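# Stand a lying carton upright and open its lid

## Task

A closed carton is lying on its side on the table. Set it upright so the lid faces up, then swing the lid open until it is roughly vertical or tilted back past vertical. At the start the lid's tab sits tucked inside the wall that carries the thumb notch, so it has to be freed.

## Robot and tools

ROBOT. Two arms, left_arm and right_arm, each fitted with an identical right five-finger hand, so the hands are not mirror images. Base positions in the scene frame: left_arm (-0.058, +0.571, +0.010) m, right_arm (+0.089, -0.642, +0.010) m, both almost unrotated.

FRAMES. Scene frame: origin at table height midway between the arms, +z up, +x out over the table, left_arm on the +y side. Fixed cameras and the table use it. Each arm reports its hand pose, velocities and Hand target in its own base frame. Motion offsets are along the current Hand target's own axes. The hand point sits 0.05 m in front of the palm and 0.15 m out from the wrist flange. Its +z runs along straight fingers, +y points out of the palm, and +x runs across the palm away from the thumb. Straight fingertips reach 0.06 to 0.07 m past the point along +z and lie 0.06 m behind it along -y. A bracket on the little-finger side of the wrist sticks out and can strike things. With the fingers level, the wrist may hang below the hand point (about 0.13 m palm down, 0.25 m palm up) and reach the table first.

ROW FORMAT. Every row is 28 numbers in [-1, 1], both arms always included: left dx, dy, dz, rx, ry, rz, then left little, ring, middle, index, thumb_bend, thumb_turn, force_limit, speed; then the same 14 for the right arm. Pose part: an offset, not a pose, measured from that arm's Hand target as it stood when the action or move began, along that target's axes. 1.0 equals 0.6 m of travel or 180 degrees; rx, ry, rz form a single rotation vector. Each row in an action is measured from the same start, not from the row before, and a repeated offset moves the arm further. Six zeros re-request the current Hand target. Orientation commands are clipped to within 32 degrees of the measured orientation each step.

HAND NUMBERS are absolute targets, not offsets. Fingers and thumb_bend: +1 straight/open, -1 curled/closed. thumb_turn: +1 beside the palm, -1 in front of it facing the fingers. force_limit maps -1 to about 0 N and +1 to 10 N at the fingertip (15 N for the two thumb motors). speed rises linearly from near zero at -1 to full at +0.48 and stays full above; full speed covers the whole travel in 0.49 s. For a gentle grip, use speed -0.94 or lower. No value means no change: to keep a hand as is, resend the eight numbers last executed for it; if none yet this scene, send hand_measured, hand_force_limit and hand_speed. With the thumb in front, the hand holds objects about 0.035 to 0.065 m thick, or a handle down to 0.025 m.

TOOLS.
execute_actions(actions, cameras): actions is a list of actions; each action holds up to 15 rows, one per 1/30 s step; a shorter action holds its last row. cameras: names, ["all"], or [] (default: all only when actions is empty).
move(target, speed, blend, stop_force, zero, blocking, cameras): target is one row or a list of up to 15 rows, all offsets from the Hand targets at the move's start. speed in m/s, 0.002 to 3.2, default 0.25 (turn rate twice that in rad/s), one value or one per target. blend in m rounds corners in a list. stop_force in N, 4 to 120, ends an arm's path when its wrist sensor feels that much push against the motion; unreliable for light loose objects or while the hand rotates. zero (true by default) rezeros before the move; blocking=false returns early, not allowed with stop_force. Paths are straight, ignore obstacles and last at most 10 s. The result adds a move: line (done, off_target, moving, held, fault; limits=paced or limits=held).
wait(seconds 0 to 10). stop() brakes a running move. zoom_image(camera, region [x0, y0, x1, y1], at most 504 by 504 px) on the newest image. show_instructions() shows the reference page. zero_wrist_force(arm: left_arm or right_arm). finished_scene(scene: the current scene's number) ends the scene irreversibly.

RESULTS. end_effector_position (m), end_effector_quat_wxyz, velocities (m/s, rad/s) in the arm's base frame; Hand target is the last commanded pose after clipping, and the hand often settles a little short of it. Joint positions, velocities ("within noise" when still) and torques. Wrist force and torque in the hand's axes, plus a line with the peak since the last one shown. hand_measured, hand_stopped_by (moving, target, force, stalled, fault) and hand_load_n (positive when pushed open) follow the motor order above. Cameras: cam_head_left, cam_head_right, cam_high, cam_left_wrist, cam_right_wrist, each 896x504.

CAUTIONS. An outside force near 150 N (plus or minus 25) or joint contact torque at its limit (297 N m shoulders, 135 elbow, 48.6 each wrist) stops the arm for 10 s. The arms are stiff: aiming even slightly beyond a firm contact can trigger this. Push gently and slowly, and command back past the hand to release a press. Keep the arms from touching each other; a clearance check may hold commands. Keep paths away from an arm's own base. Never let the carton fall or leave the table; avoid drops, slams and releasing it while it moves. Motors above 70 °C give a MOTOR HOT line and at 85 °C the arm is braked, so avoid long stretched holds or pushing at unreachable poses.

Each tool is called by a JSON object that holds its "op" and its "data", one argument or row to a line.

Reference images:

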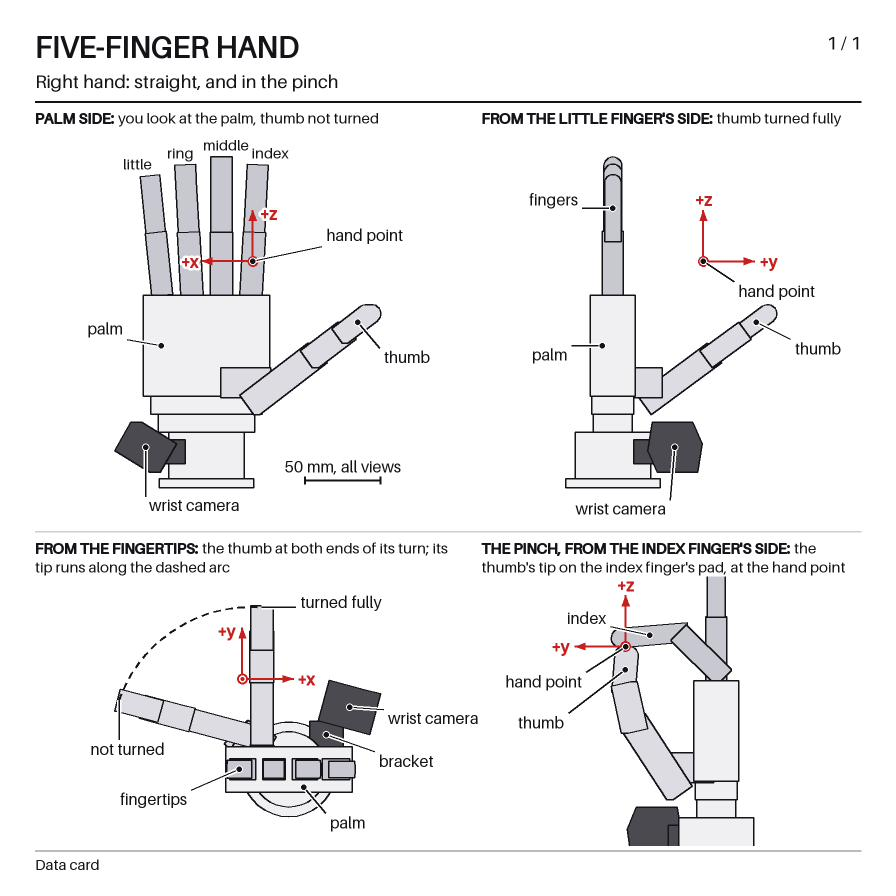

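## Session

{"op": "execute_actions", "data": {
  "actions": []
}}

Scene clock: 0.00 s.
left_arm: end_effector_position=(-0.0172, +0.5791, +0.5928) hand_measured=(+1.000, +1.000, +1.000, +1.000, +1.000, +1.000) hand_load_n=(+0.0, +0.0, +0.0, +0.0, +0.0, +0.0) hand_stopped_by=(target, target, target, target, target, target) hand_force_limit=0.00 hand_speed=-0.80 end_effector_quat_wxyz=(-0.004, -0.638, +0.770, -0.022) | right_arm: end_effector_position=(+0.0600, -0.5141, +0.5287) hand_measured=(+1.000, +1.000, +1.000, +1.000, +1.000, +1.000) hand_load_n=(+0.0, +0.0, +0.0, +0.0, +0.0, +0.0) hand_stopped_by=(target, target, target, target, target, target) hand_force_limit=0.00 hand_speed=-0.80 end_effector_quat_wxyz=(-0.034, +0.676, +0.736, +0.005)
Joint positions: left_arm=[1.192 -1.452 1.329 1.721 1.605 -1.762] | right_arm=[-1.906 -1.538 1.535 1.611 1.629 -1.99]
Joint velocities: within noise
Joint torques (N m): no reading
Wrist force (N): no reading
Wrist torque (N m): no reading
Wrist force, peak (N): no reading
Hand target: left_arm -0.0172, +0.5791, +0.5928; -0.004, -0.638, +0.770, -0.022 | right_arm +0.0600, -0.5141, +0.5287; -0.034, +0.676, +0.736, +0.005

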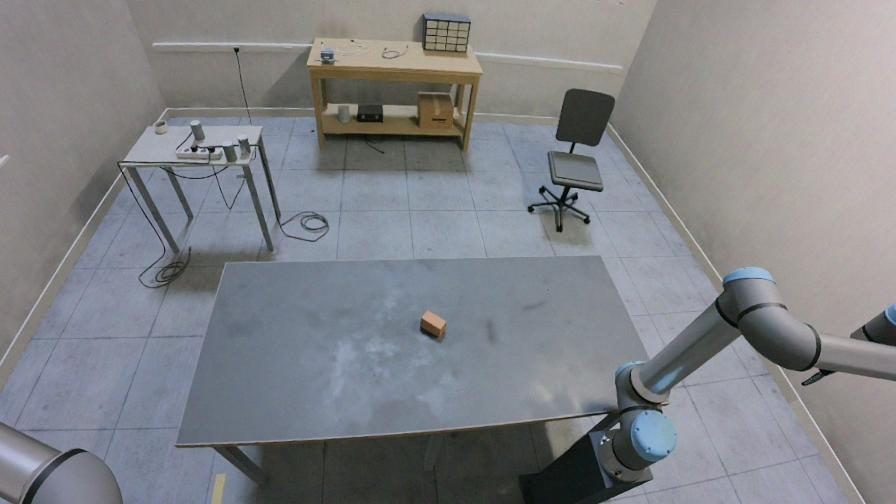

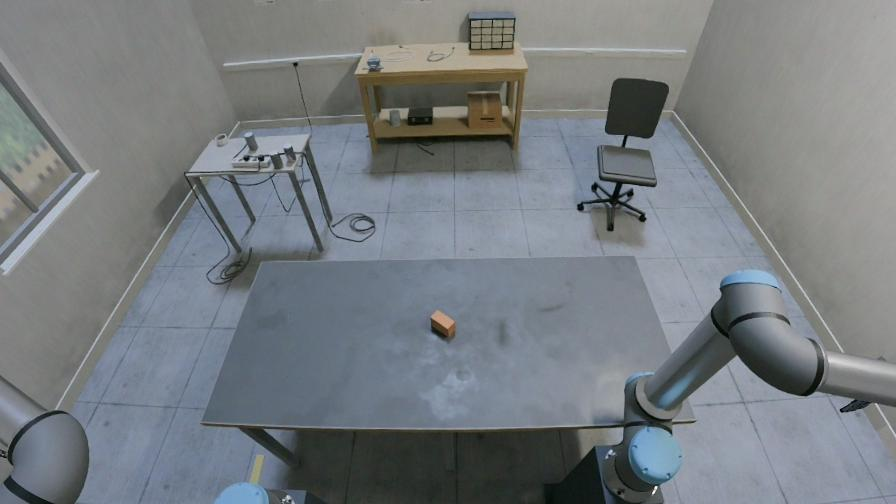

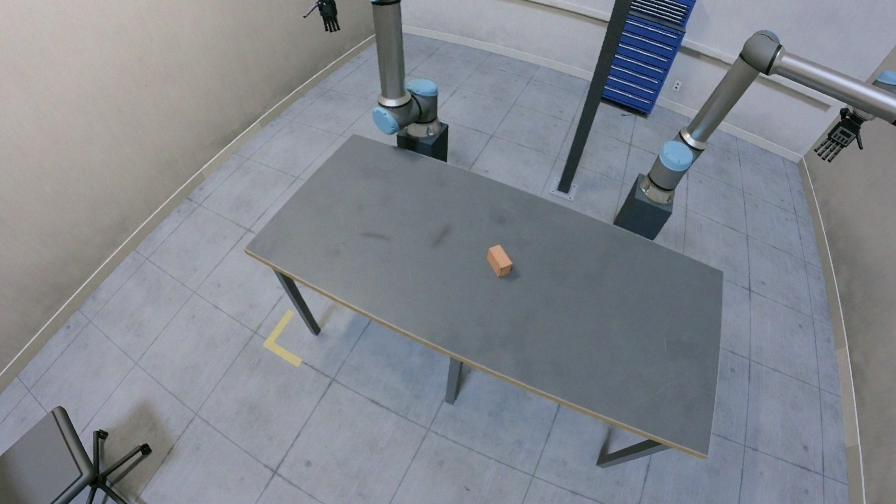

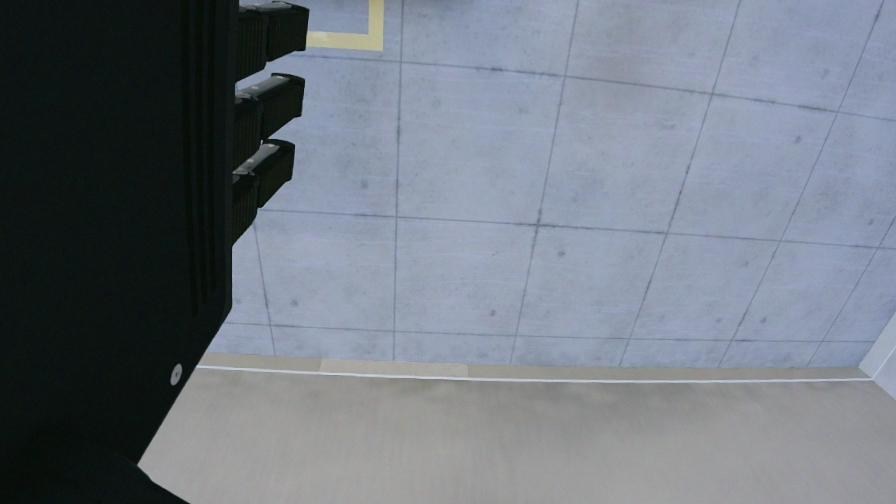

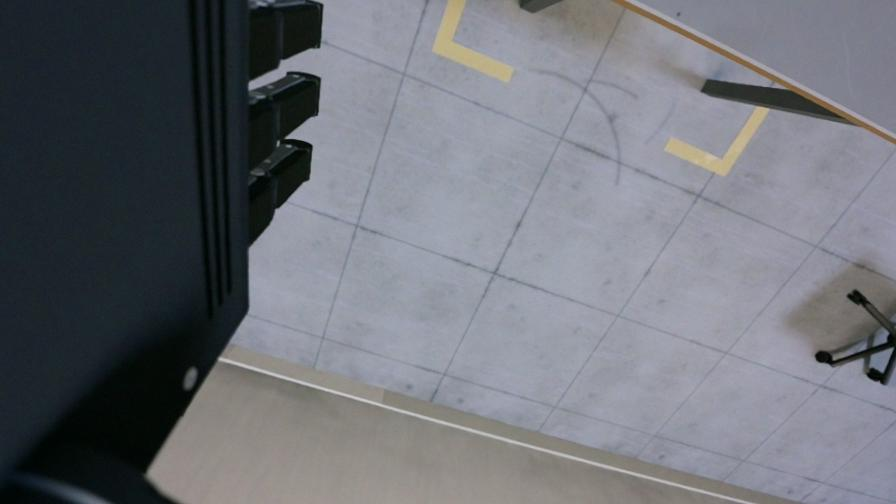

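{"op": "zoom_image", "data": {
  "camera": "cam_head_left",
  "region": [403, 298, 467, 346]
}}

{"op": "zoom_image", "data": {
  "camera": "cam_head_right",
  "region": [411, 298, 475, 346]
}}

{"op": "zoom_image", "data": {
  "camera": "cam_high",
  "region": [468, 236, 532, 284]
}}

Scaled by 7.875 from the camera's 896x504 image, which has a finer 1280x720 frame.

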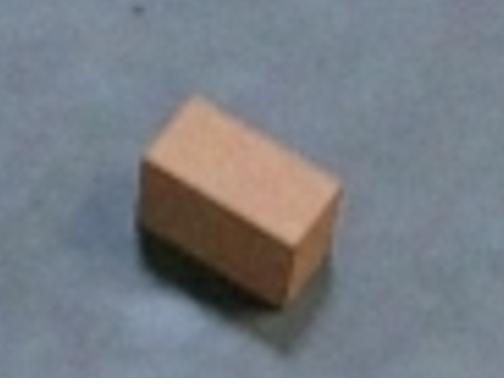

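Scaled by 7.875 from the camera's 896x504 image, which has a finer 1280x720 frame.

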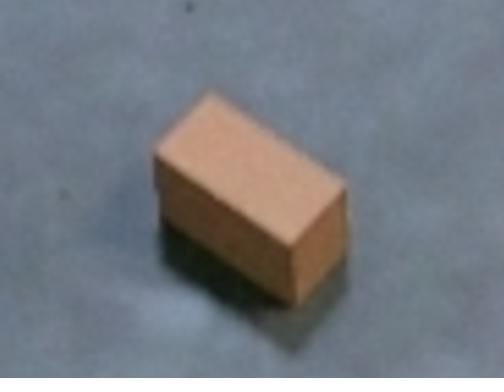

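Scaled by 7.875 from the camera's 896x504 image, which has a finer 1280x720 frame.

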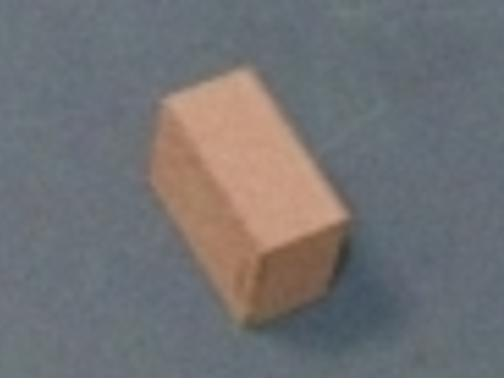

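{"op": "move", "data": {
  "target": [0,0,0,0,0,0,1,1,1,1,1,1,0,-0.8,0.255,0.94,-0.02,-0.0194,-0.0116,0.2767,1,1,1,1,1,-1,0,0],
  "speed": 0.6
}}

Scene clock: 24.00 s.
left_arm: end_effector_position=(-0.0172, +0.5791, +0.5928) hand_measured=(+1.000, +1.000, +1.000, +1.000, +1.000, +1.000) hand_load_n=(+0.0, +0.0, +0.0, +0.0, +0.0, +0.0) hand_stopped_by=(target, target, target, target, target, target) hand_force_limit=0.00 hand_speed=-0.80 end_effector_quat_wxyz=(-0.004, -0.638, +0.770, -0.022) | right_arm: end_effector_position=(+0.6091, -0.3142, +0.5277) hand_measured=(+1.000, +1.000, +1.000, +1.000, +1.000, -1.000) hand_load_n=(+0.0, +0.0, +0.0, +0.0, +0.0, +0.0) hand_stopped_by=(target, target, target, target, target, target) hand_force_limit=0.00 hand_speed=0.00 end_effector_quat_wxyz=(+0.000, +0.924, +0.383, +0.000) end_effector_velocity=(+0.001, +0.000, +0.001) end_effector_angular_velocity=(-0.001, -0.001, -0.005)
Joint positions: left_arm=[1.192 -1.452 1.329 1.721 1.605 -1.762] | right_arm=[-0.678 -1.3 1.259 1.613 1.571 0.107]
Joint velocities: left_arm=[within noise] | right_arm=[0.001 0.001 -0.003 0 0 0.006]
Joint torques (N m): left_arm=[1.64 -51.56 -39.96 3.33 -0.21 -0.18] | right_arm=[8.13 -49.17 -42.04 2.67 -1.81 3.91]
Wrist force (N): left_arm=[-0.1 -0.2 0.2] | right_arm=[-0.2 -0.1 0.0]
Wrist torque (N m): left_arm=[-0.03 0.01 -0.02] | right_arm=[0.02 -0.02 0.19]
Wrist force, peak (N): left_arm=[0.1 -0.2 -0.5] | right_arm=[3.7 1.0 -0.2]
Hand target: left_arm -0.0172, +0.5791, +0.5928; -0.004, -0.638, +0.770, -0.022 | right_arm +0.6092, -0.3142, +0.5277; +0.000, +0.924, +0.383, +0.000
Off the commanded pose: left_arm 0.000 m, 0 deg | right_arm 0.000 m, 0 deg.
move: done

{"op": "move", "data": {
  "target": [0,0,0,0,0,0,1,1,1,1,1,1,0,-0.8,0.917,-0.68,0.308,0,0,0,1,1,1,1,1,-1,0,0],
  "speed": 0.6
}}

{"op": "move", "data": {
  "target": [0,0,0,0,0,0,1,1,1,1,1,1,0,-0.8,0.463,-0.34,0.155,0,0,0,1,1,1,1,1,-1,0,0],
  "speed": 0.6,
  "cameras": ["cam_right_wrist","cam_head_left"]
}}

{"op": "zoom_image", "data": {
  "camera": "cam_right_wrist",
  "region": [300, 80, 804, 504]
}}

Scene clock: 28.20 s.
left_arm: end_effector_position=(-0.0172, +0.5791, +0.5928) hand_measured=(+1.000, +1.000, +1.000, +1.000, +1.000, +1.000) hand_load_n=(+0.0, +0.0, +0.0, +0.0, +0.0, +0.0) hand_stopped_by=(target, target, target, target, target, target) hand_force_limit=0.00 hand_speed=-0.80 end_effector_quat_wxyz=(-0.004, -0.638, +0.770, -0.022) | right_arm: end_effector_position=(+0.7095, +0.3633, +0.3431) hand_measured=(+1.000, +1.000, +1.000, +1.000, +1.000, -1.000) hand_load_n=(+0.0, +0.0, +0.0, +0.0, -0.5, +0.0) hand_stopped_by=(target, target, target, target, target, target) hand_force_limit=0.00 hand_speed=0.00 end_effector_quat_wxyz=(+0.000, +0.924, +0.383, +0.000)
Joint positions: left_arm=[1.192 -1.452 1.329 1.721 1.605 -1.762] | right_arm=[0.339 -0.972 1.107 1.436 1.571 1.124]
Joint torques (N m): left_arm=[4.79 -54.3 -39.23 3.79 -0.48 0.19] | right_arm=[10.82 -73.27 -43.13 2.19 0.08 -0.96]
Wrist force (N): left_arm=[0.2 -0.3 -0.1] | right_arm=[-1.3 0.1 0.4]
Wrist torque (N m): left_arm=[-0.04 -0.02 -0.01] | right_arm=[0.02 0.20 0.21]
Wrist force, peak (N): left_arm=[0.1 -0.5 -0.4] | right_arm=[-3.1 1.7 -0.6]
Hand target: left_arm -0.0172, +0.5791, +0.5928; -0.004, -0.638, +0.770, -0.022 | right_arm +0.7095, +0.3634, +0.3431; +0.000, +0.924, +0.383, +0.000
Off the commanded pose: left_arm 0.000 m, 0 deg | right_arm 0.000 m, 0 deg.
move: done

Scene clock: 29.57 s.
left_arm: end_effector_position=(-0.0172, +0.5791, +0.5928) hand_measured=(+1.000, +1.000, +1.000, +1.000, +1.000, +1.000) hand_load_n=(+0.0, +0.0, +0.0, +0.0, +0.0, +0.0) hand_stopped_by=(target, target, target, target, target, target) hand_force_limit=0.00 hand_speed=-0.80 end_effector_quat_wxyz=(-0.004, -0.638, +0.770, -0.022) | right_arm: end_effector_position=(+0.7598, +0.7022, +0.2495) hand_measured=(+1.000, +1.000, +1.000, +1.000, +1.000, -1.000) hand_load_n=(+0.0, +0.0, -0.5, +0.0, +0.0, +0.0) hand_stopped_by=(target, target, target, target, target, target) hand_force_limit=0.00 hand_speed=0.00 end_effector_quat_wxyz=(-0.023, +0.915, +0.398, +0.064)
Joint positions: left_arm=[1.192 -1.452 1.329 1.721 1.605 -1.762] | right_arm=[0.636 -0.32 0.035 1.721 1.554 1.388]
Joint torques (N m): left_arm=[5.46 -52.7 -39.95 3.58 -0.26 0.14] | right_arm=[11.29 -121 -26.98 2.78 2.18 3.3]
Wrist force (N): left_arm=[0.0 -0.2 0.1] | right_arm=[-0.4 0.4 1.0]
Wrist torque (N m): left_arm=[-0.04 0.01 -0.01] | right_arm=[0.06 0.12 0.02]
Wrist force, peak (N): left_arm=[-0.1 -0.5 -0.1] | right_arm=[-3.5 1.6 -0.6]
Hand target: left_arm -0.0172, +0.5791, +0.5928; -0.004, -0.638, +0.770, -0.022 | right_arm +0.7615, +0.7041, +0.2501; +0.000, +0.924, +0.383, +0.000
Off the commanded pose: left_arm 0.000 m, 0 deg | right_arm 0.003 m, 8 deg.
elbow stopped short (right arm): the move would have taken joint 3 (elbow) straighter than the controller allows.
move: off_target (right_arm)
camera_calibration:
cam_right_wrist: T_world_to_cam=[[0.862228, -0.502909, 0.0603718, -0.319023], [-0.483705, -0.782153, 0.392766, 0.817418], [-0.150306, -0.367856, -0.917655, 0.713824], [0, 0, 0, 1]] pos_world=[0.777752, 0.741491, 0.35325]
Images, in order (width x height): cam_head_left 896x504, cam_right_wrist 896x504.

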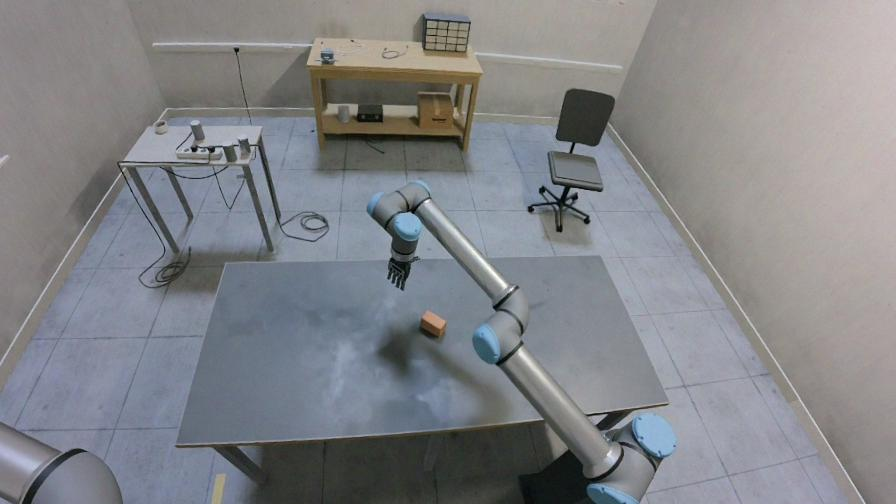

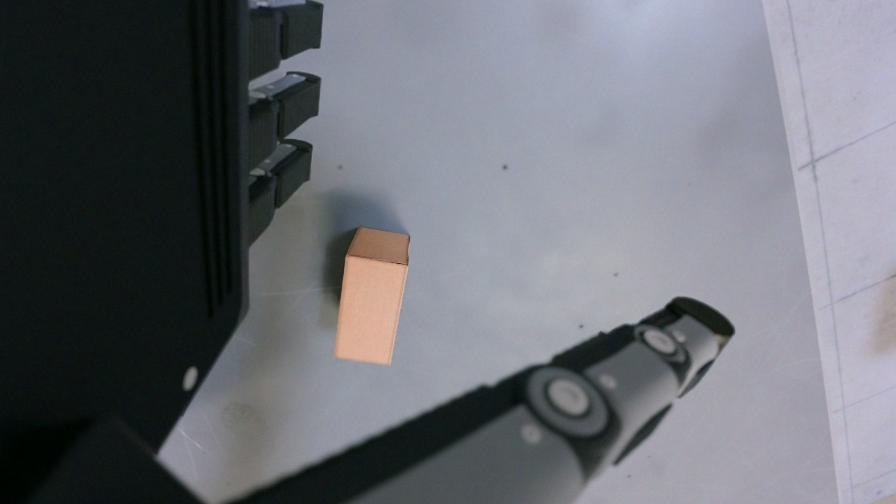

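Scaled by 1.000.

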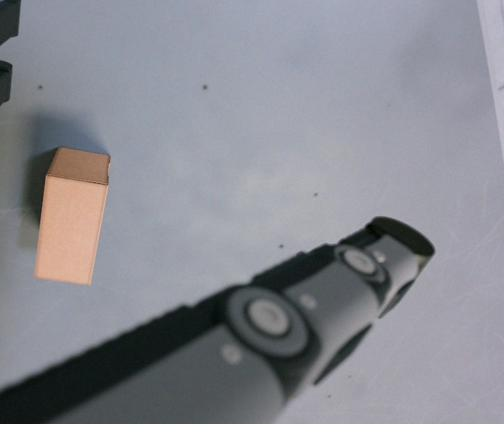

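{"op": "zoom_image", "data": {
  "camera": "cam_right_wrist",
  "region": [325, 215, 425, 375]
}}

Scaled by 3.150 from the camera's 896x504 image, which has a finer 1280x720 frame.

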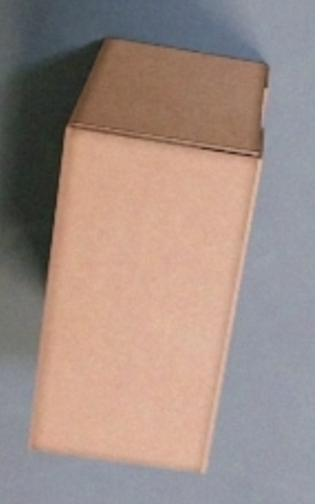

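{"op": "move", "data": {
  "target": [0.365,-0.981,0.196,-0.0117,-0.0084,0.156,1,1,1,1,1,1,0,-0.8,-0.943,0.707,-0.2,0,0,0,1,1,1,1,1,-1,0,0],
  "speed": 0.6
}}

Scene clock: 95.70 s.
left_arm: end_effector_position=(+0.5225, +0.2504, +0.4993) hand_measured=(+1.000, +1.000, +1.000, +1.000, +1.000, +1.000) hand_load_n=(+0.0, +0.0, +0.0, +0.5, +0.0, +0.0) hand_stopped_by=(target, target, target, target, target, target) hand_force_limit=0.00 hand_speed=-0.80 end_effector_quat_wxyz=(+0.000, -0.432, +0.902, +0.000) | right_arm: end_effector_position=(+0.6616, +0.0041, +0.3700) hand_measured=(+1.000, +1.000, +1.000, +1.000, +1.000, -1.000) hand_load_n=(+0.0, +0.0, +0.0, +0.0, +0.0, +0.0) hand_stopped_by=(target, target, target, target, target, target) hand_force_limit=0.00 hand_speed=0.00 end_effector_quat_wxyz=(+0.000, +0.924, +0.383, +0.000)
Joint positions: left_arm=[0.026 -1.401 1.433 1.539 1.57 -2.438] | right_arm=[-0.167 -1.267 1.493 1.345 1.571 0.618]
Joint torques (N m): left_arm=[-4.06 -45.79 -30.73 6.39 1.42 1.72] | right_arm=[-6.35 -51.1 -41.42 2.21 -1.81 -1.98]
Wrist force (N): left_arm=[-0.1 0.1 0.5] | right_arm=[-1.0 0.0 0.8]
Wrist torque (N m): left_arm=[0.00 0.02 0.08] | right_arm=[-0.05 0.11 -0.18]
Wrist force, peak (N): left_arm=[0.0 -3.1 1.3] | right_arm=[-3.6 1.5 -0.2]
Hand target: left_arm +0.5226, +0.2503, +0.4992; +0.000, -0.432, +0.902, +0.000 | right_arm +0.6617, +0.0040, +0.3700; +0.000, +0.924, +0.383, +0.000
Off the commanded pose: left_arm 0.000 m, 0 deg | right_arm 0.000 m, 0 deg.
move: done

{"op": "move", "data": {
  "target": [0.353,-0.6,0.216,0,0,0,1,1,1,1,1,1,0,-0.8,0,0,0,0,0,0,1,1,1,1,1,-1,0,0],
  "speed": 0.6
}}

{"op": "move", "data": {
  "target": [0.353,-0.6,0.216,0,0,0,1,1,1,1,1,1,0,-0.8,0,0,0,0,0,0,1,1,1,1,1,-1,0,0],
  "speed": 0.5,
  "cameras": ["cam_head_left","cam_high","cam_left_wrist"]
}}

Scene clock: 100.10 s.
left_arm: end_effector_position=(+0.6703, -0.1401, +0.3694) hand_measured=(+1.000, +1.000, +1.000, +1.000, +1.000, +1.000) hand_load_n=(+0.0, +0.0, +0.0, +0.0, +0.0, +0.0) hand_stopped_by=(target, target, target, target, target, target) hand_force_limit=0.00 hand_speed=-0.80 end_effector_quat_wxyz=(+0.000, -0.432, +0.902, +0.000) | right_arm: end_effector_position=(+0.6617, +0.0040, +0.3700) hand_measured=(+1.000, +1.000, +1.000, +1.000, +1.000, -1.000) hand_load_n=(+0.0, +0.0, +0.0, +0.0, +0.0, +0.0) hand_stopped_by=(target, target, target, target, target, target) hand_force_limit=0.00 hand_speed=0.00 end_effector_quat_wxyz=(+0.000, +0.924, +0.383, +0.000)
Joint positions: left_arm=[-0.524 -1.128 1.301 1.399 1.57 -2.988] | right_arm=[-0.167 -1.267 1.493 1.345 1.571 0.618]
Joint torques (N m): left_arm=[-5.87 -74.21 -32.72 3.86 -1.41 -0.22] | right_arm=[-7.39 -48.68 -41.25 2.06 -1.94 -4.09]
Wrist force (N): left_arm=[-0.1 -0.4 0.4] | right_arm=[-0.8 0.2 0.2]
Wrist torque (N m): left_arm=[-0.10 0.04 -0.05] | right_arm=[0.00 0.10 -0.13]
Wrist force, peak (N): left_arm=[1.8 -2.8 1.9] | right_arm=[-1.5 0.1 0.3]
Hand target: left_arm +0.6703, -0.1403, +0.3693; +0.000, -0.432, +0.902, +0.000 | right_arm +0.6617, +0.0040, +0.3700; +0.000, +0.924, +0.383, +0.000
Off the commanded pose: left_arm 0.000 m, 0 deg | right_arm 0.000 m, 0 deg.
move: done

Scene clock: 101.77 s.
left_arm: end_effector_position=(+0.8179, -0.5308, +0.2394) hand_measured=(+1.000, +1.000, +1.000, +1.000, +1.000, +1.000) hand_load_n=(+0.0, +0.0, +0.0, +0.0, +0.0, +0.0) hand_stopped_by=(target, target, target, target, target, target) hand_force_limit=0.00 hand_speed=-0.80 end_effector_quat_wxyz=(+0.000, -0.432, +0.902, +0.000) end_effector_velocity=(+0.000, +0.000, -0.001) end_effector_angular_velocity=(+0.000, +0.000, -0.001) | right_arm: end_effector_position=(+0.6617, +0.0040, +0.3700) hand_measured=(+1.000, +1.000, +1.000, +1.000, +1.000, -1.000) hand_load_n=(+0.0, +0.0, +0.0, +0.0, +0.0, +0.0) hand_stopped_by=(target, target, target, target, target, target) hand_force_limit=0.00 hand_speed=0.00 end_effector_quat_wxyz=(+0.000, +0.924, +0.383, +0.000)
Joint positions: left_arm=[-0.781 -0.317 0.08 1.809 1.571 -3.245] | right_arm=[-0.167 -1.267 1.493 1.345 1.571 0.618]
Joint velocities: left_arm=[0 -0.002 0.006 -0.004 0 0.001] | right_arm=[within noise]
Joint torques (N m): left_arm=[13.67 -139.68 -27.58 0.95 2.24 0.02] | right_arm=[-7.38 -50.05 -41.44 2.21 -1.91 -4.21]
Wrist force (N): left_arm=[-0.2 0.0 1.0] | right_arm=[-0.8 -0.2 0.4]
Wrist torque (N m): left_arm=[-0.01 -0.03 0.18] | right_arm=[-0.05 0.09 -0.14]
Wrist force, peak (N): left_arm=[1.9 -2.2 1.6] | right_arm=[-1.4 -0.2 0.5]
Hand target: left_arm +0.8180, -0.5308, +0.2393; +0.000, -0.432, +0.902, +0.000 | right_arm +0.6617, +0.0040, +0.3700; +0.000, +0.924, +0.383, +0.000
Off the commanded pose: left_arm 0.000 m, 0 deg | right_arm 0.000 m, 0 deg.
move: done
camera_calibration:
cam_left_wrist: T_world_to_cam=[[-0.909768, 0.411669, 0.0533932, 0.94289], [0.379397, 0.77238, 0.509398, -0.0217053], [0.168464, 0.483692, -0.858873, 0.440419], [0, 0, 0, 1]] pos_world=[0.791851, -0.584421, 0.338976]
Images, in order (width x height): cam_head_left 896x504, cam_high 896x504, cam_left_wrist 896x504.

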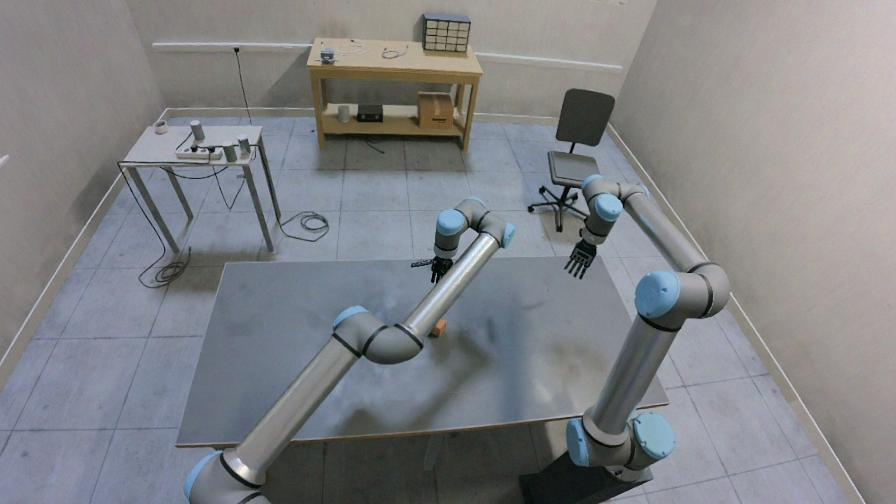

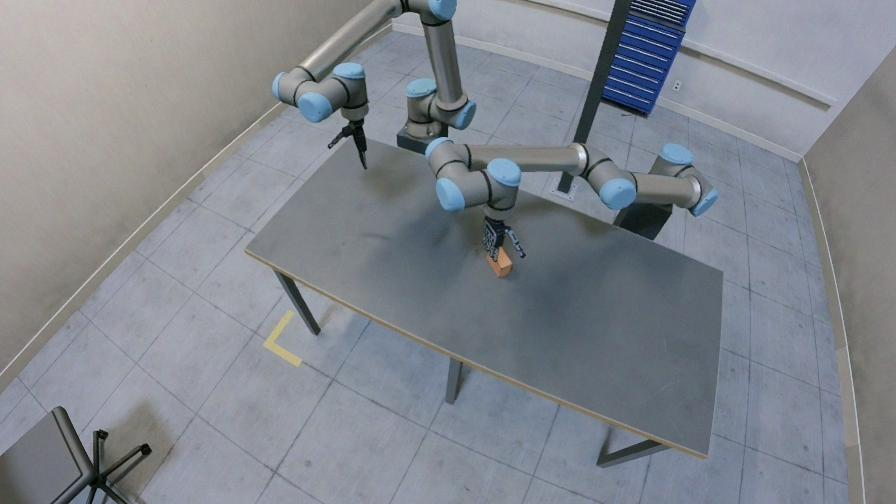

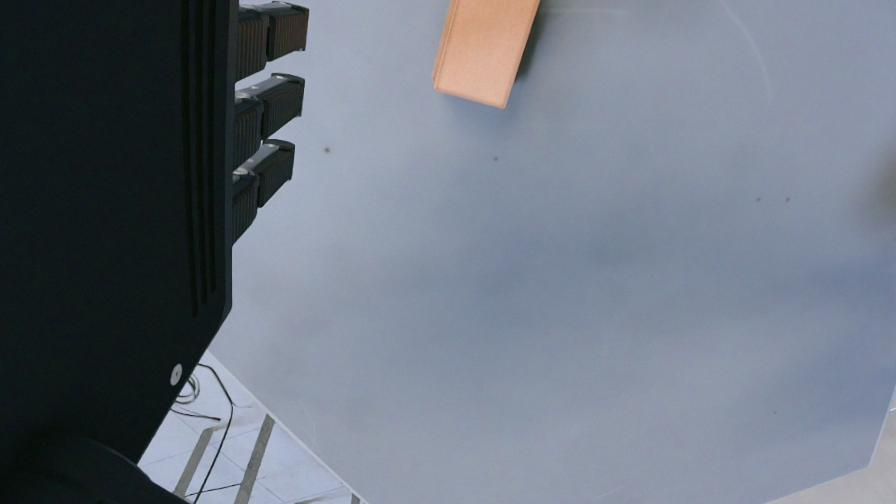

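{"op": "move", "data": {
  "target": [
    [0.042,0.047,0.1,0,0,0,1,1,1,1,1,1,0,-0.8,0,0,0,0,0,0,1,1,1,1,1,-1,0,0],
    [0.042,0.047,0.253,0,0,0,1,1,1,1,1,1,0,-0.8,0,0,0,0,0,0,1,1,1,1,1,-1,0,0]
  ],
  "speed": 0.12,
  "stop_force": 6,
  "cameras": ["cam_head_left","cam_high","cam_left_wrist"]
}}

{"op": "zoom_image", "data": {
  "camera": "cam_high",
  "region": [450, 200, 550, 300]
}}

{"op": "zoom_image", "data": {
  "camera": "cam_head_left",
  "region": [380, 270, 500, 360]
}}

Scene clock: 112.83 s.
left_arm: end_effector_position=(+0.7801, -0.5327, +0.0875) hand_measured=(+1.000, +1.000, +1.000, +1.000, +1.000, +1.000) hand_load_n=(+0.0, +0.0, +0.0, +0.0, +0.0, +0.0) hand_stopped_by=(target, target, target, target, target, target) hand_force_limit=0.00 hand_speed=-0.80 end_effector_quat_wxyz=(+0.000, -0.432, +0.902, +0.000) | right_arm: end_effector_position=(+0.6617, +0.0040, +0.3700) hand_measured=(+1.000, +1.000, +1.000, +1.000, +1.000, -1.000) hand_load_n=(+0.0, +0.0, +0.0, +0.0, -0.5, +0.0) hand_stopped_by=(target, target, target, target, target, target) hand_force_limit=0.00 hand_speed=0.00 end_effector_quat_wxyz=(+0.000, +0.924, +0.383, +0.000)
Joint positions: left_arm=[-0.809 -0.472 0.656 1.388 1.571 -3.273] | right_arm=[-0.167 -1.267 1.493 1.345 1.571 0.618]
Joint torques (N m): left_arm=[15.19 -134.94 -53.04 4.07 -1.93 1.68] | right_arm=[-8.29 -49.66 -40.65 2.27 -1.95 -3.9]
Wrist force (N): left_arm=[-0.1 -0.1 0.6] | right_arm=[-0.7 0.1 0.6]
Wrist torque (N m): left_arm=[0.04 -0.03 0.19] | right_arm=[-0.01 0.08 -0.12]
Wrist force, peak (N): left_arm=[-0.1 -0.2 2.3] | right_arm=[-1.2 -0.1 0.8]
Hand target: left_arm +0.7801, -0.5327, +0.0875; +0.000, -0.432, +0.902, +0.000 | right_arm +0.6617, +0.0040, +0.3700; +0.000, +0.924, +0.383, +0.000
Off the commanded pose: left_arm 0.000 m, 0 deg | right_arm 0.000 m, 0 deg.
move: done
camera_calibration:
cam_left_wrist: T_world_to_cam=[[-0.909785, 0.411591, 0.0537102, 0.917302], [0.379489, 0.772359, 0.509362, 0.0714057], [0.168165, 0.483792, -0.858875, 0.317529], [0, 0, 0, 1]] pos_world=[0.754053, -0.586321, 0.187078]
Images, in order (width x height): cam_head_left 896x504, cam_high 896x504, cam_left_wrist 896x504.

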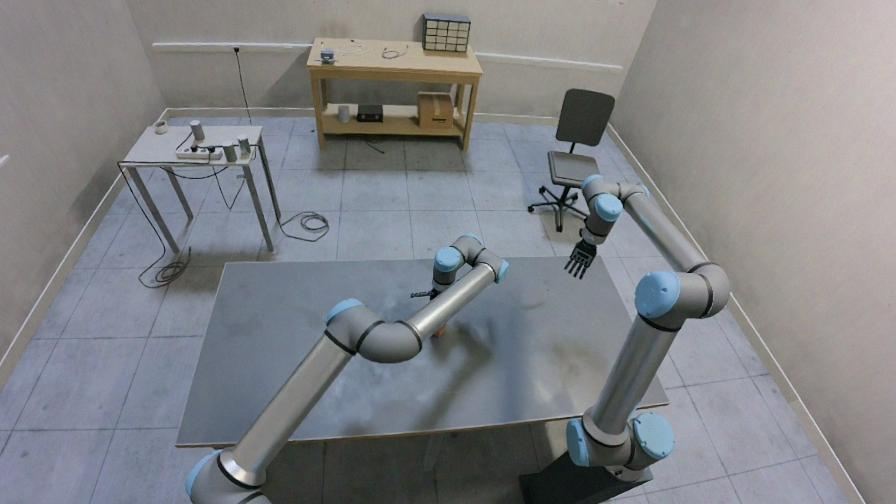

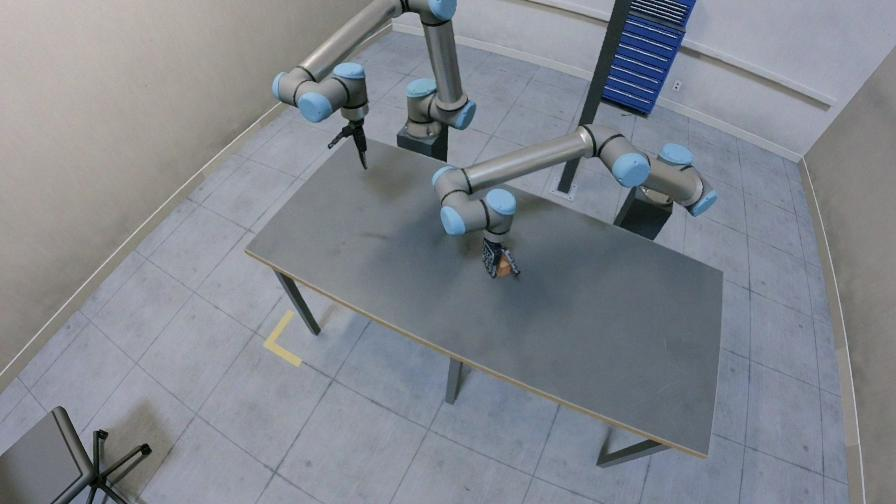

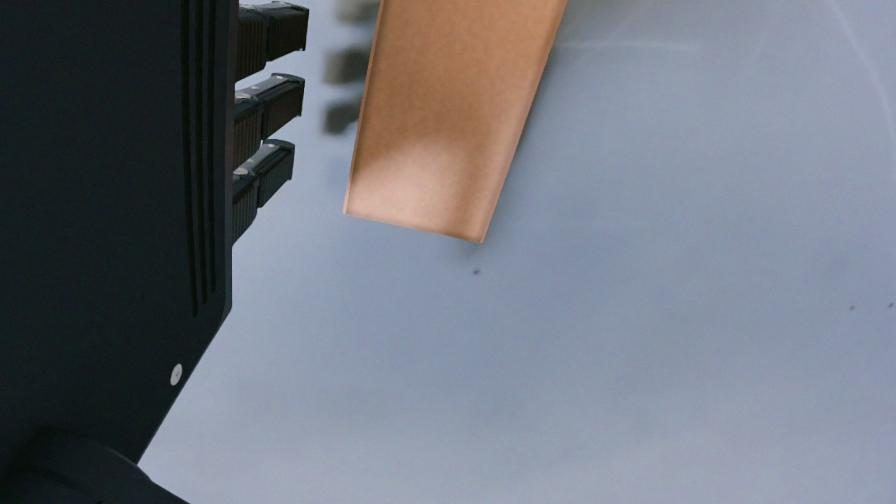

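Scaled by 5.040 from the camera's 896x504 image, which has a finer 1280x720 frame.

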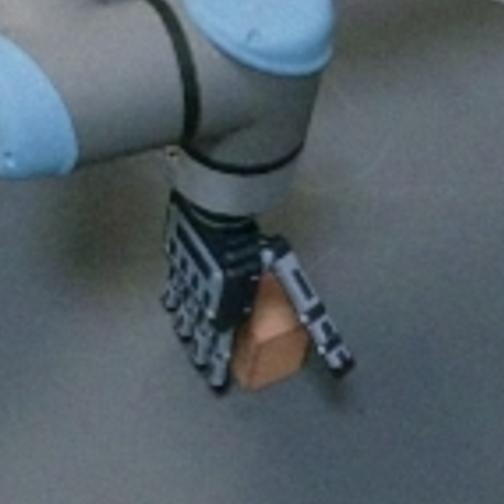

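Scaled by 4.200 from the camera's 896x504 image, which has a finer 1280x720 frame.

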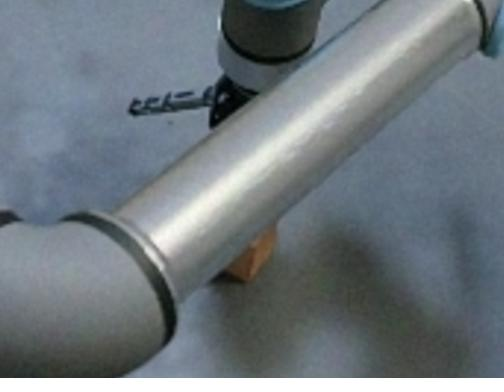

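{"op": "move", "data": {
  "target": [
    [0,0.05,0,0,0,0,1,1,1,1,1,1,0,-0.8,0,0,0,0,0,0,1,1,1,1,1,-1,0,0],
    [0.023,0.0795,0,0,0,-0.111,1,1,1,1,1,1,0,-0.8,0,0,0,0,0,0,1,1,1,1,1,-1,0,0],
    [0.056,0.0985,0,0,0,-0.222,1,1,1,1,1,1,0,-0.8,0,0,0,0,0,0,1,1,1,1,1,-1,0,0],
    [0.094,0.106,0,0,0,-0.333,1,1,1,1,1,1,0,-0.8,0,0,0,0,0,0,1,1,1,1,1,-1,0,0],
    [0.1315,0.1,0,0,0,-0.444,1,1,1,1,1,1,0,-0.8,0,0,0,0,0,0,1,1,1,1,1,-1,0,0]
  ],
  "speed": 0.15,
  "blend": 0.01,
  "cameras": ["cam_high","cam_left_wrist"]
}}

{"op": "zoom_image", "data": {
  "camera": "cam_high",
  "region": [450, 200, 550, 300]
}}

Scene clock: 124.53 s.
left_arm: end_effector_position=(+0.6838, -0.5566, +0.0876) hand_measured=(+1.000, +1.000, +1.000, +1.000, +1.000, +1.000) hand_load_n=(+0.0, +0.0, +0.0, +0.0, +0.0, +0.0) hand_stopped_by=(target, target, target, target, target, target) hand_force_limit=0.00 hand_speed=-0.80 end_effector_quat_wxyz=(+0.000, +0.910, -0.414, +0.000) | right_arm: end_effector_position=(+0.6617, +0.0040, +0.3700) hand_measured=(+1.000, +1.000, +1.000, +1.000, +1.000, -1.000) hand_load_n=(+0.0, +0.0, +0.0, +0.0, +0.0, +0.0) hand_stopped_by=(target, target, target, target, target, target) hand_force_limit=0.00 hand_speed=0.00 end_effector_quat_wxyz=(+0.000, +0.924, +0.383, +0.000)
Joint positions: left_arm=[-0.814 -0.644 0.991 1.225 1.571 -4.673] | right_arm=[-0.167 -1.267 1.493 1.345 1.571 0.618]
Joint torques (N m): left_arm=[9.98 -102.81 -50.51 6.23 -2.37 -1.14] | right_arm=[-7.69 -50.48 -40.5 2.71 -1.84 -3.82]
Wrist force (N): left_arm=[0.0 0.1 0.4] | right_arm=[-0.7 0.1 0.5]
Wrist torque (N m): left_arm=[0.05 -0.07 -0.11] | right_arm=[-0.01 0.08 -0.12]
Wrist force, peak (N): left_arm=[-0.3 -1.8 0.4] | right_arm=[-1.4 -0.1 0.6]
Hand target: left_arm +0.6839, -0.5566, +0.0876; +0.000, +0.910, -0.414, +0.000 | right_arm +0.6617, +0.0040, +0.3700; +0.000, +0.924, +0.383, +0.000
Off the commanded pose: left_arm 0.000 m, 0 deg | right_arm 0.000 m, 0 deg.
move: done
camera_calibration:
cam_left_wrist: T_world_to_cam=[[-0.564665, -0.82364, 0.0526321, -0.0838354], [-0.693973, 0.508351, 0.509883, 0.713427], [-0.446716, 0.251388, -0.858632, 0.63639], [0, 0, 0, 1]] pos_world=[0.732046, -0.591702, 0.187073]
Images, in order (width x height): cam_high 896x504, cam_left_wrist 896x504.

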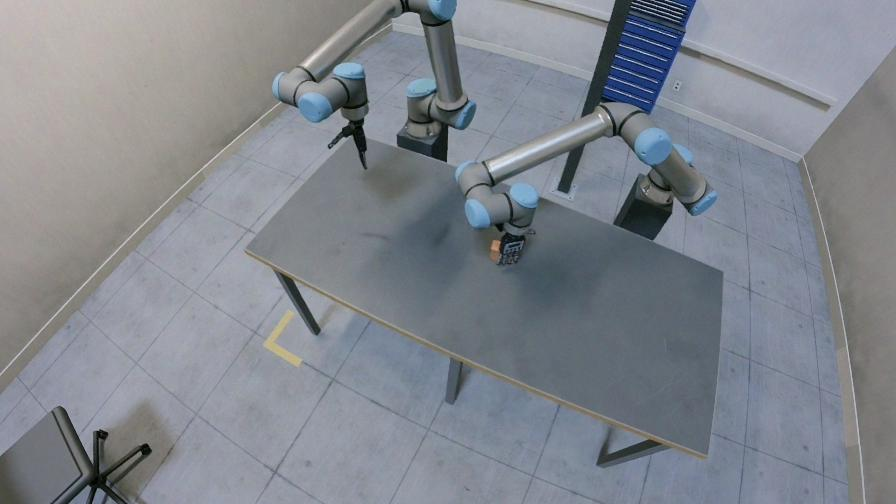

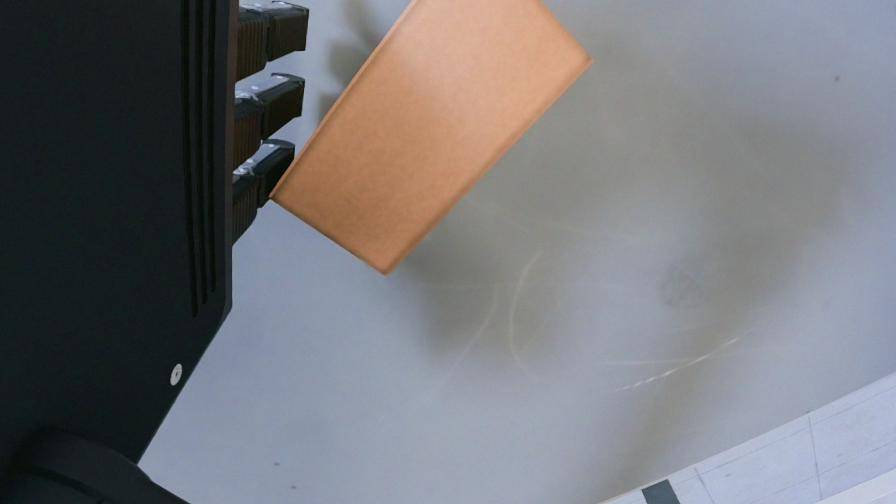

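Scaled by 5.040 from the camera's 896x504 image, which has a finer 1280x720 frame.

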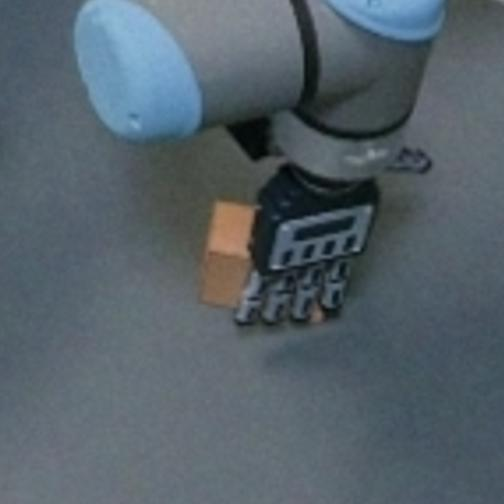

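{"op": "move", "data": {
  "target": [
    [0,-0.02,-0.19,0,0,0,1,1,1,1,1,1,0,-0.8,0,0,0,0,0,0,1,1,1,1,1,-1,0,0],
    [-0.217,-0.1,-0.19,-0.098,0.4085,0.1278,-1,-1,1,1,1,-1,0,0,0,0,0,0,0,0,1,1,1,1,1,-1,0,0]
  ],
  "speed": 0.4,
  "cameras": ["cam_high","cam_left_wrist","cam_head_left","cam_head_right"]
}}

{"op": "zoom_image", "data": {
  "camera": "cam_head_right",
  "region": [380, 270, 500, 360]
}}

Scene clock: 142.77 s.
left_arm: end_effector_position=(+0.6436, -0.4191, +0.2017) hand_measured=(-1.000, -1.000, +1.000, +1.000, +1.000, -1.000) hand_load_n=(+0.0, +0.0, +0.0, +0.0, +0.0, +0.0) hand_stopped_by=(target, target, target, target, target, target) hand_force_limit=0.00 hand_speed=0.00 end_effector_quat_wxyz=(+0.374, +0.626, -0.488, +0.480) | right_arm: end_effector_position=(+0.6617, +0.0040, +0.3700) hand_measured=(+1.000, +1.000, +1.000, +1.000, +1.000, -1.000) hand_load_n=(+0.0, +0.0, +0.0, +0.0, +0.0, +0.0) hand_stopped_by=(target, target, target, target, target, target) hand_force_limit=0.00 hand_speed=0.00 end_effector_quat_wxyz=(+0.000, +0.924, +0.383, +0.000)
Joint positions: left_arm=[-0.514 -1.201 1.837 -0.264 2.346 -4.446] | right_arm=[-0.167 -1.267 1.493 1.345 1.571 0.618]
Joint torques (N m): left_arm=[12.36 -61.12 -47.06 -2.09 1.85 -0.78] | right_arm=[-8.26 -51.44 -40.33 2.71 -1.67 -3.67]
Wrist force (N): left_arm=[-0.4 -0.5 0.3] | right_arm=[-1.0 -0.3 0.5]
Wrist torque (N m): left_arm=[-0.20 0.15 0.06] | right_arm=[-0.09 0.11 -0.16]
Wrist force, peak (N): left_arm=[-0.1 0.3 3.2] | right_arm=[-1.4 -0.2 0.8]
Hand target: left_arm +0.6436, -0.4191, +0.2017; +0.374, +0.626, -0.488, +0.480 | right_arm +0.6617, +0.0040, +0.3700; +0.000, +0.924, +0.383, +0.000
Off the commanded pose: left_arm 0.000 m, 0 deg | right_arm 0.000 m, 0 deg.
move: done
camera_calibration:
cam_left_wrist: T_world_to_cam=[[-0.934309, -0.249121, 0.254961, 0.438524], [-0.356423, 0.642058, -0.678767, 0.63598], [0.00539513, -0.725052, -0.688673, -0.0525848], [0, 0, 0, 1]] pos_world=[0.636679, -0.337217, 0.283662]
Images, in order (width x height): cam_head_left 896x504, cam_head_right 896x504, cam_high 896x504, cam_left_wrist 896x504.

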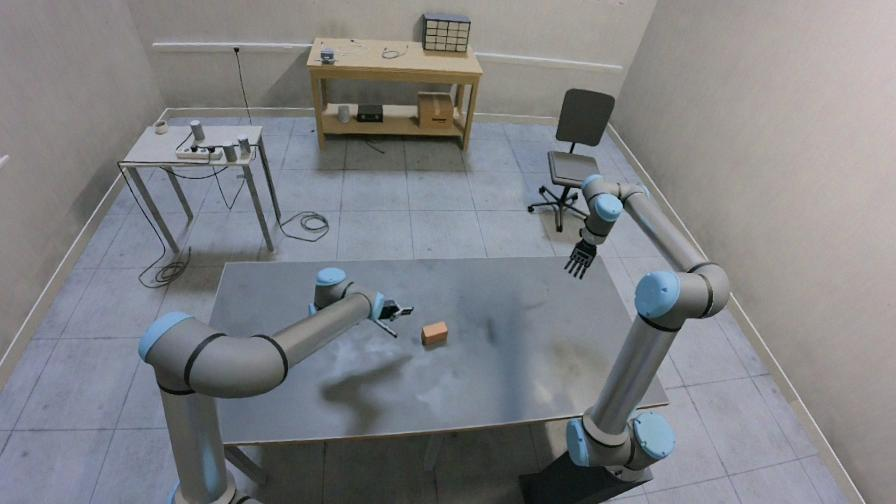

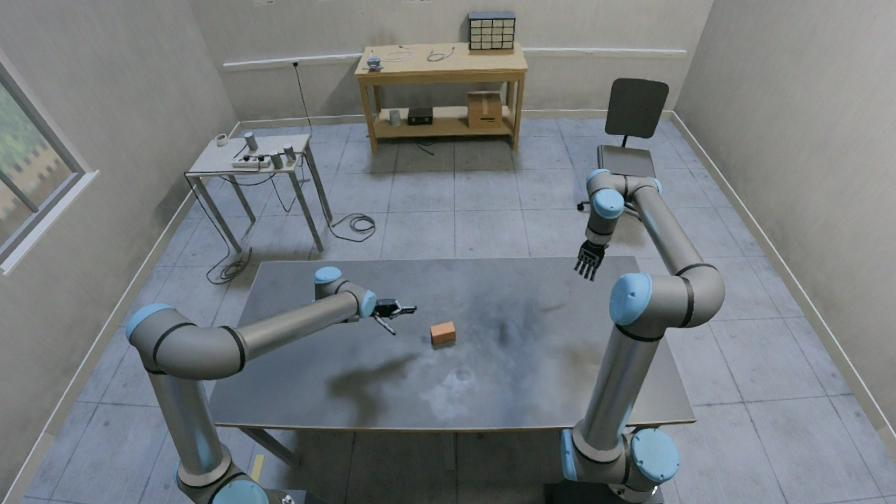

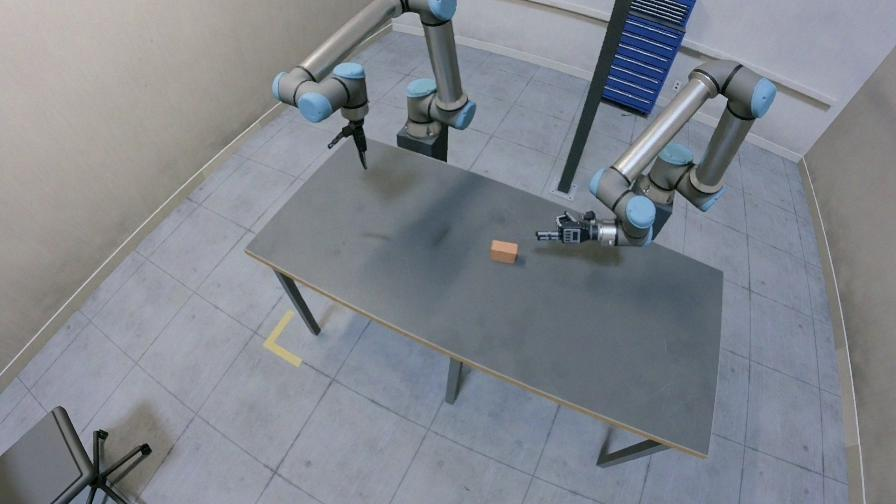

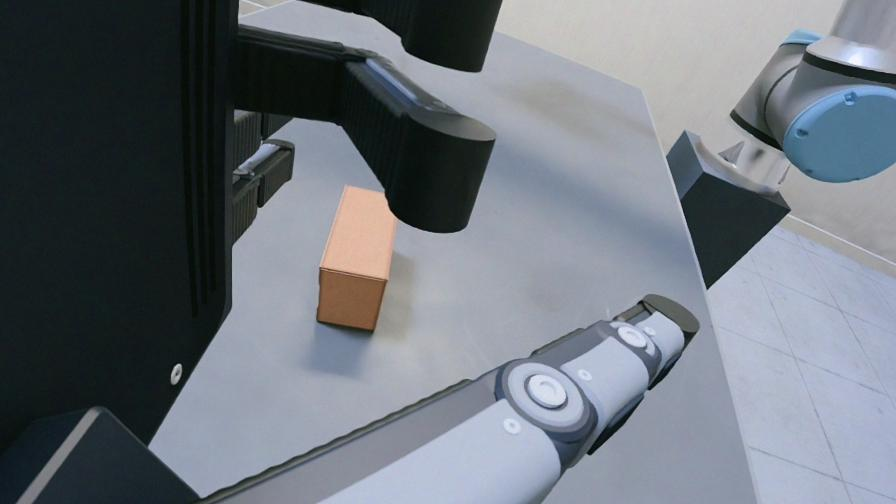

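Scaled by 4.200 from the camera's 896x504 image, which has a finer 1280x720 frame.

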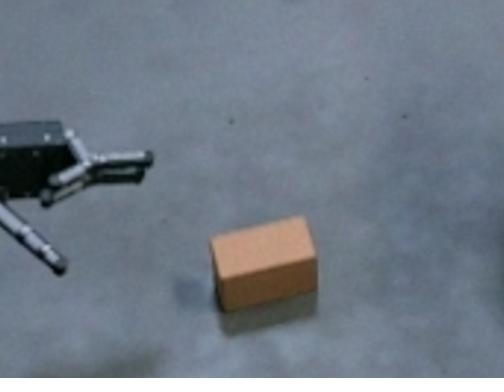

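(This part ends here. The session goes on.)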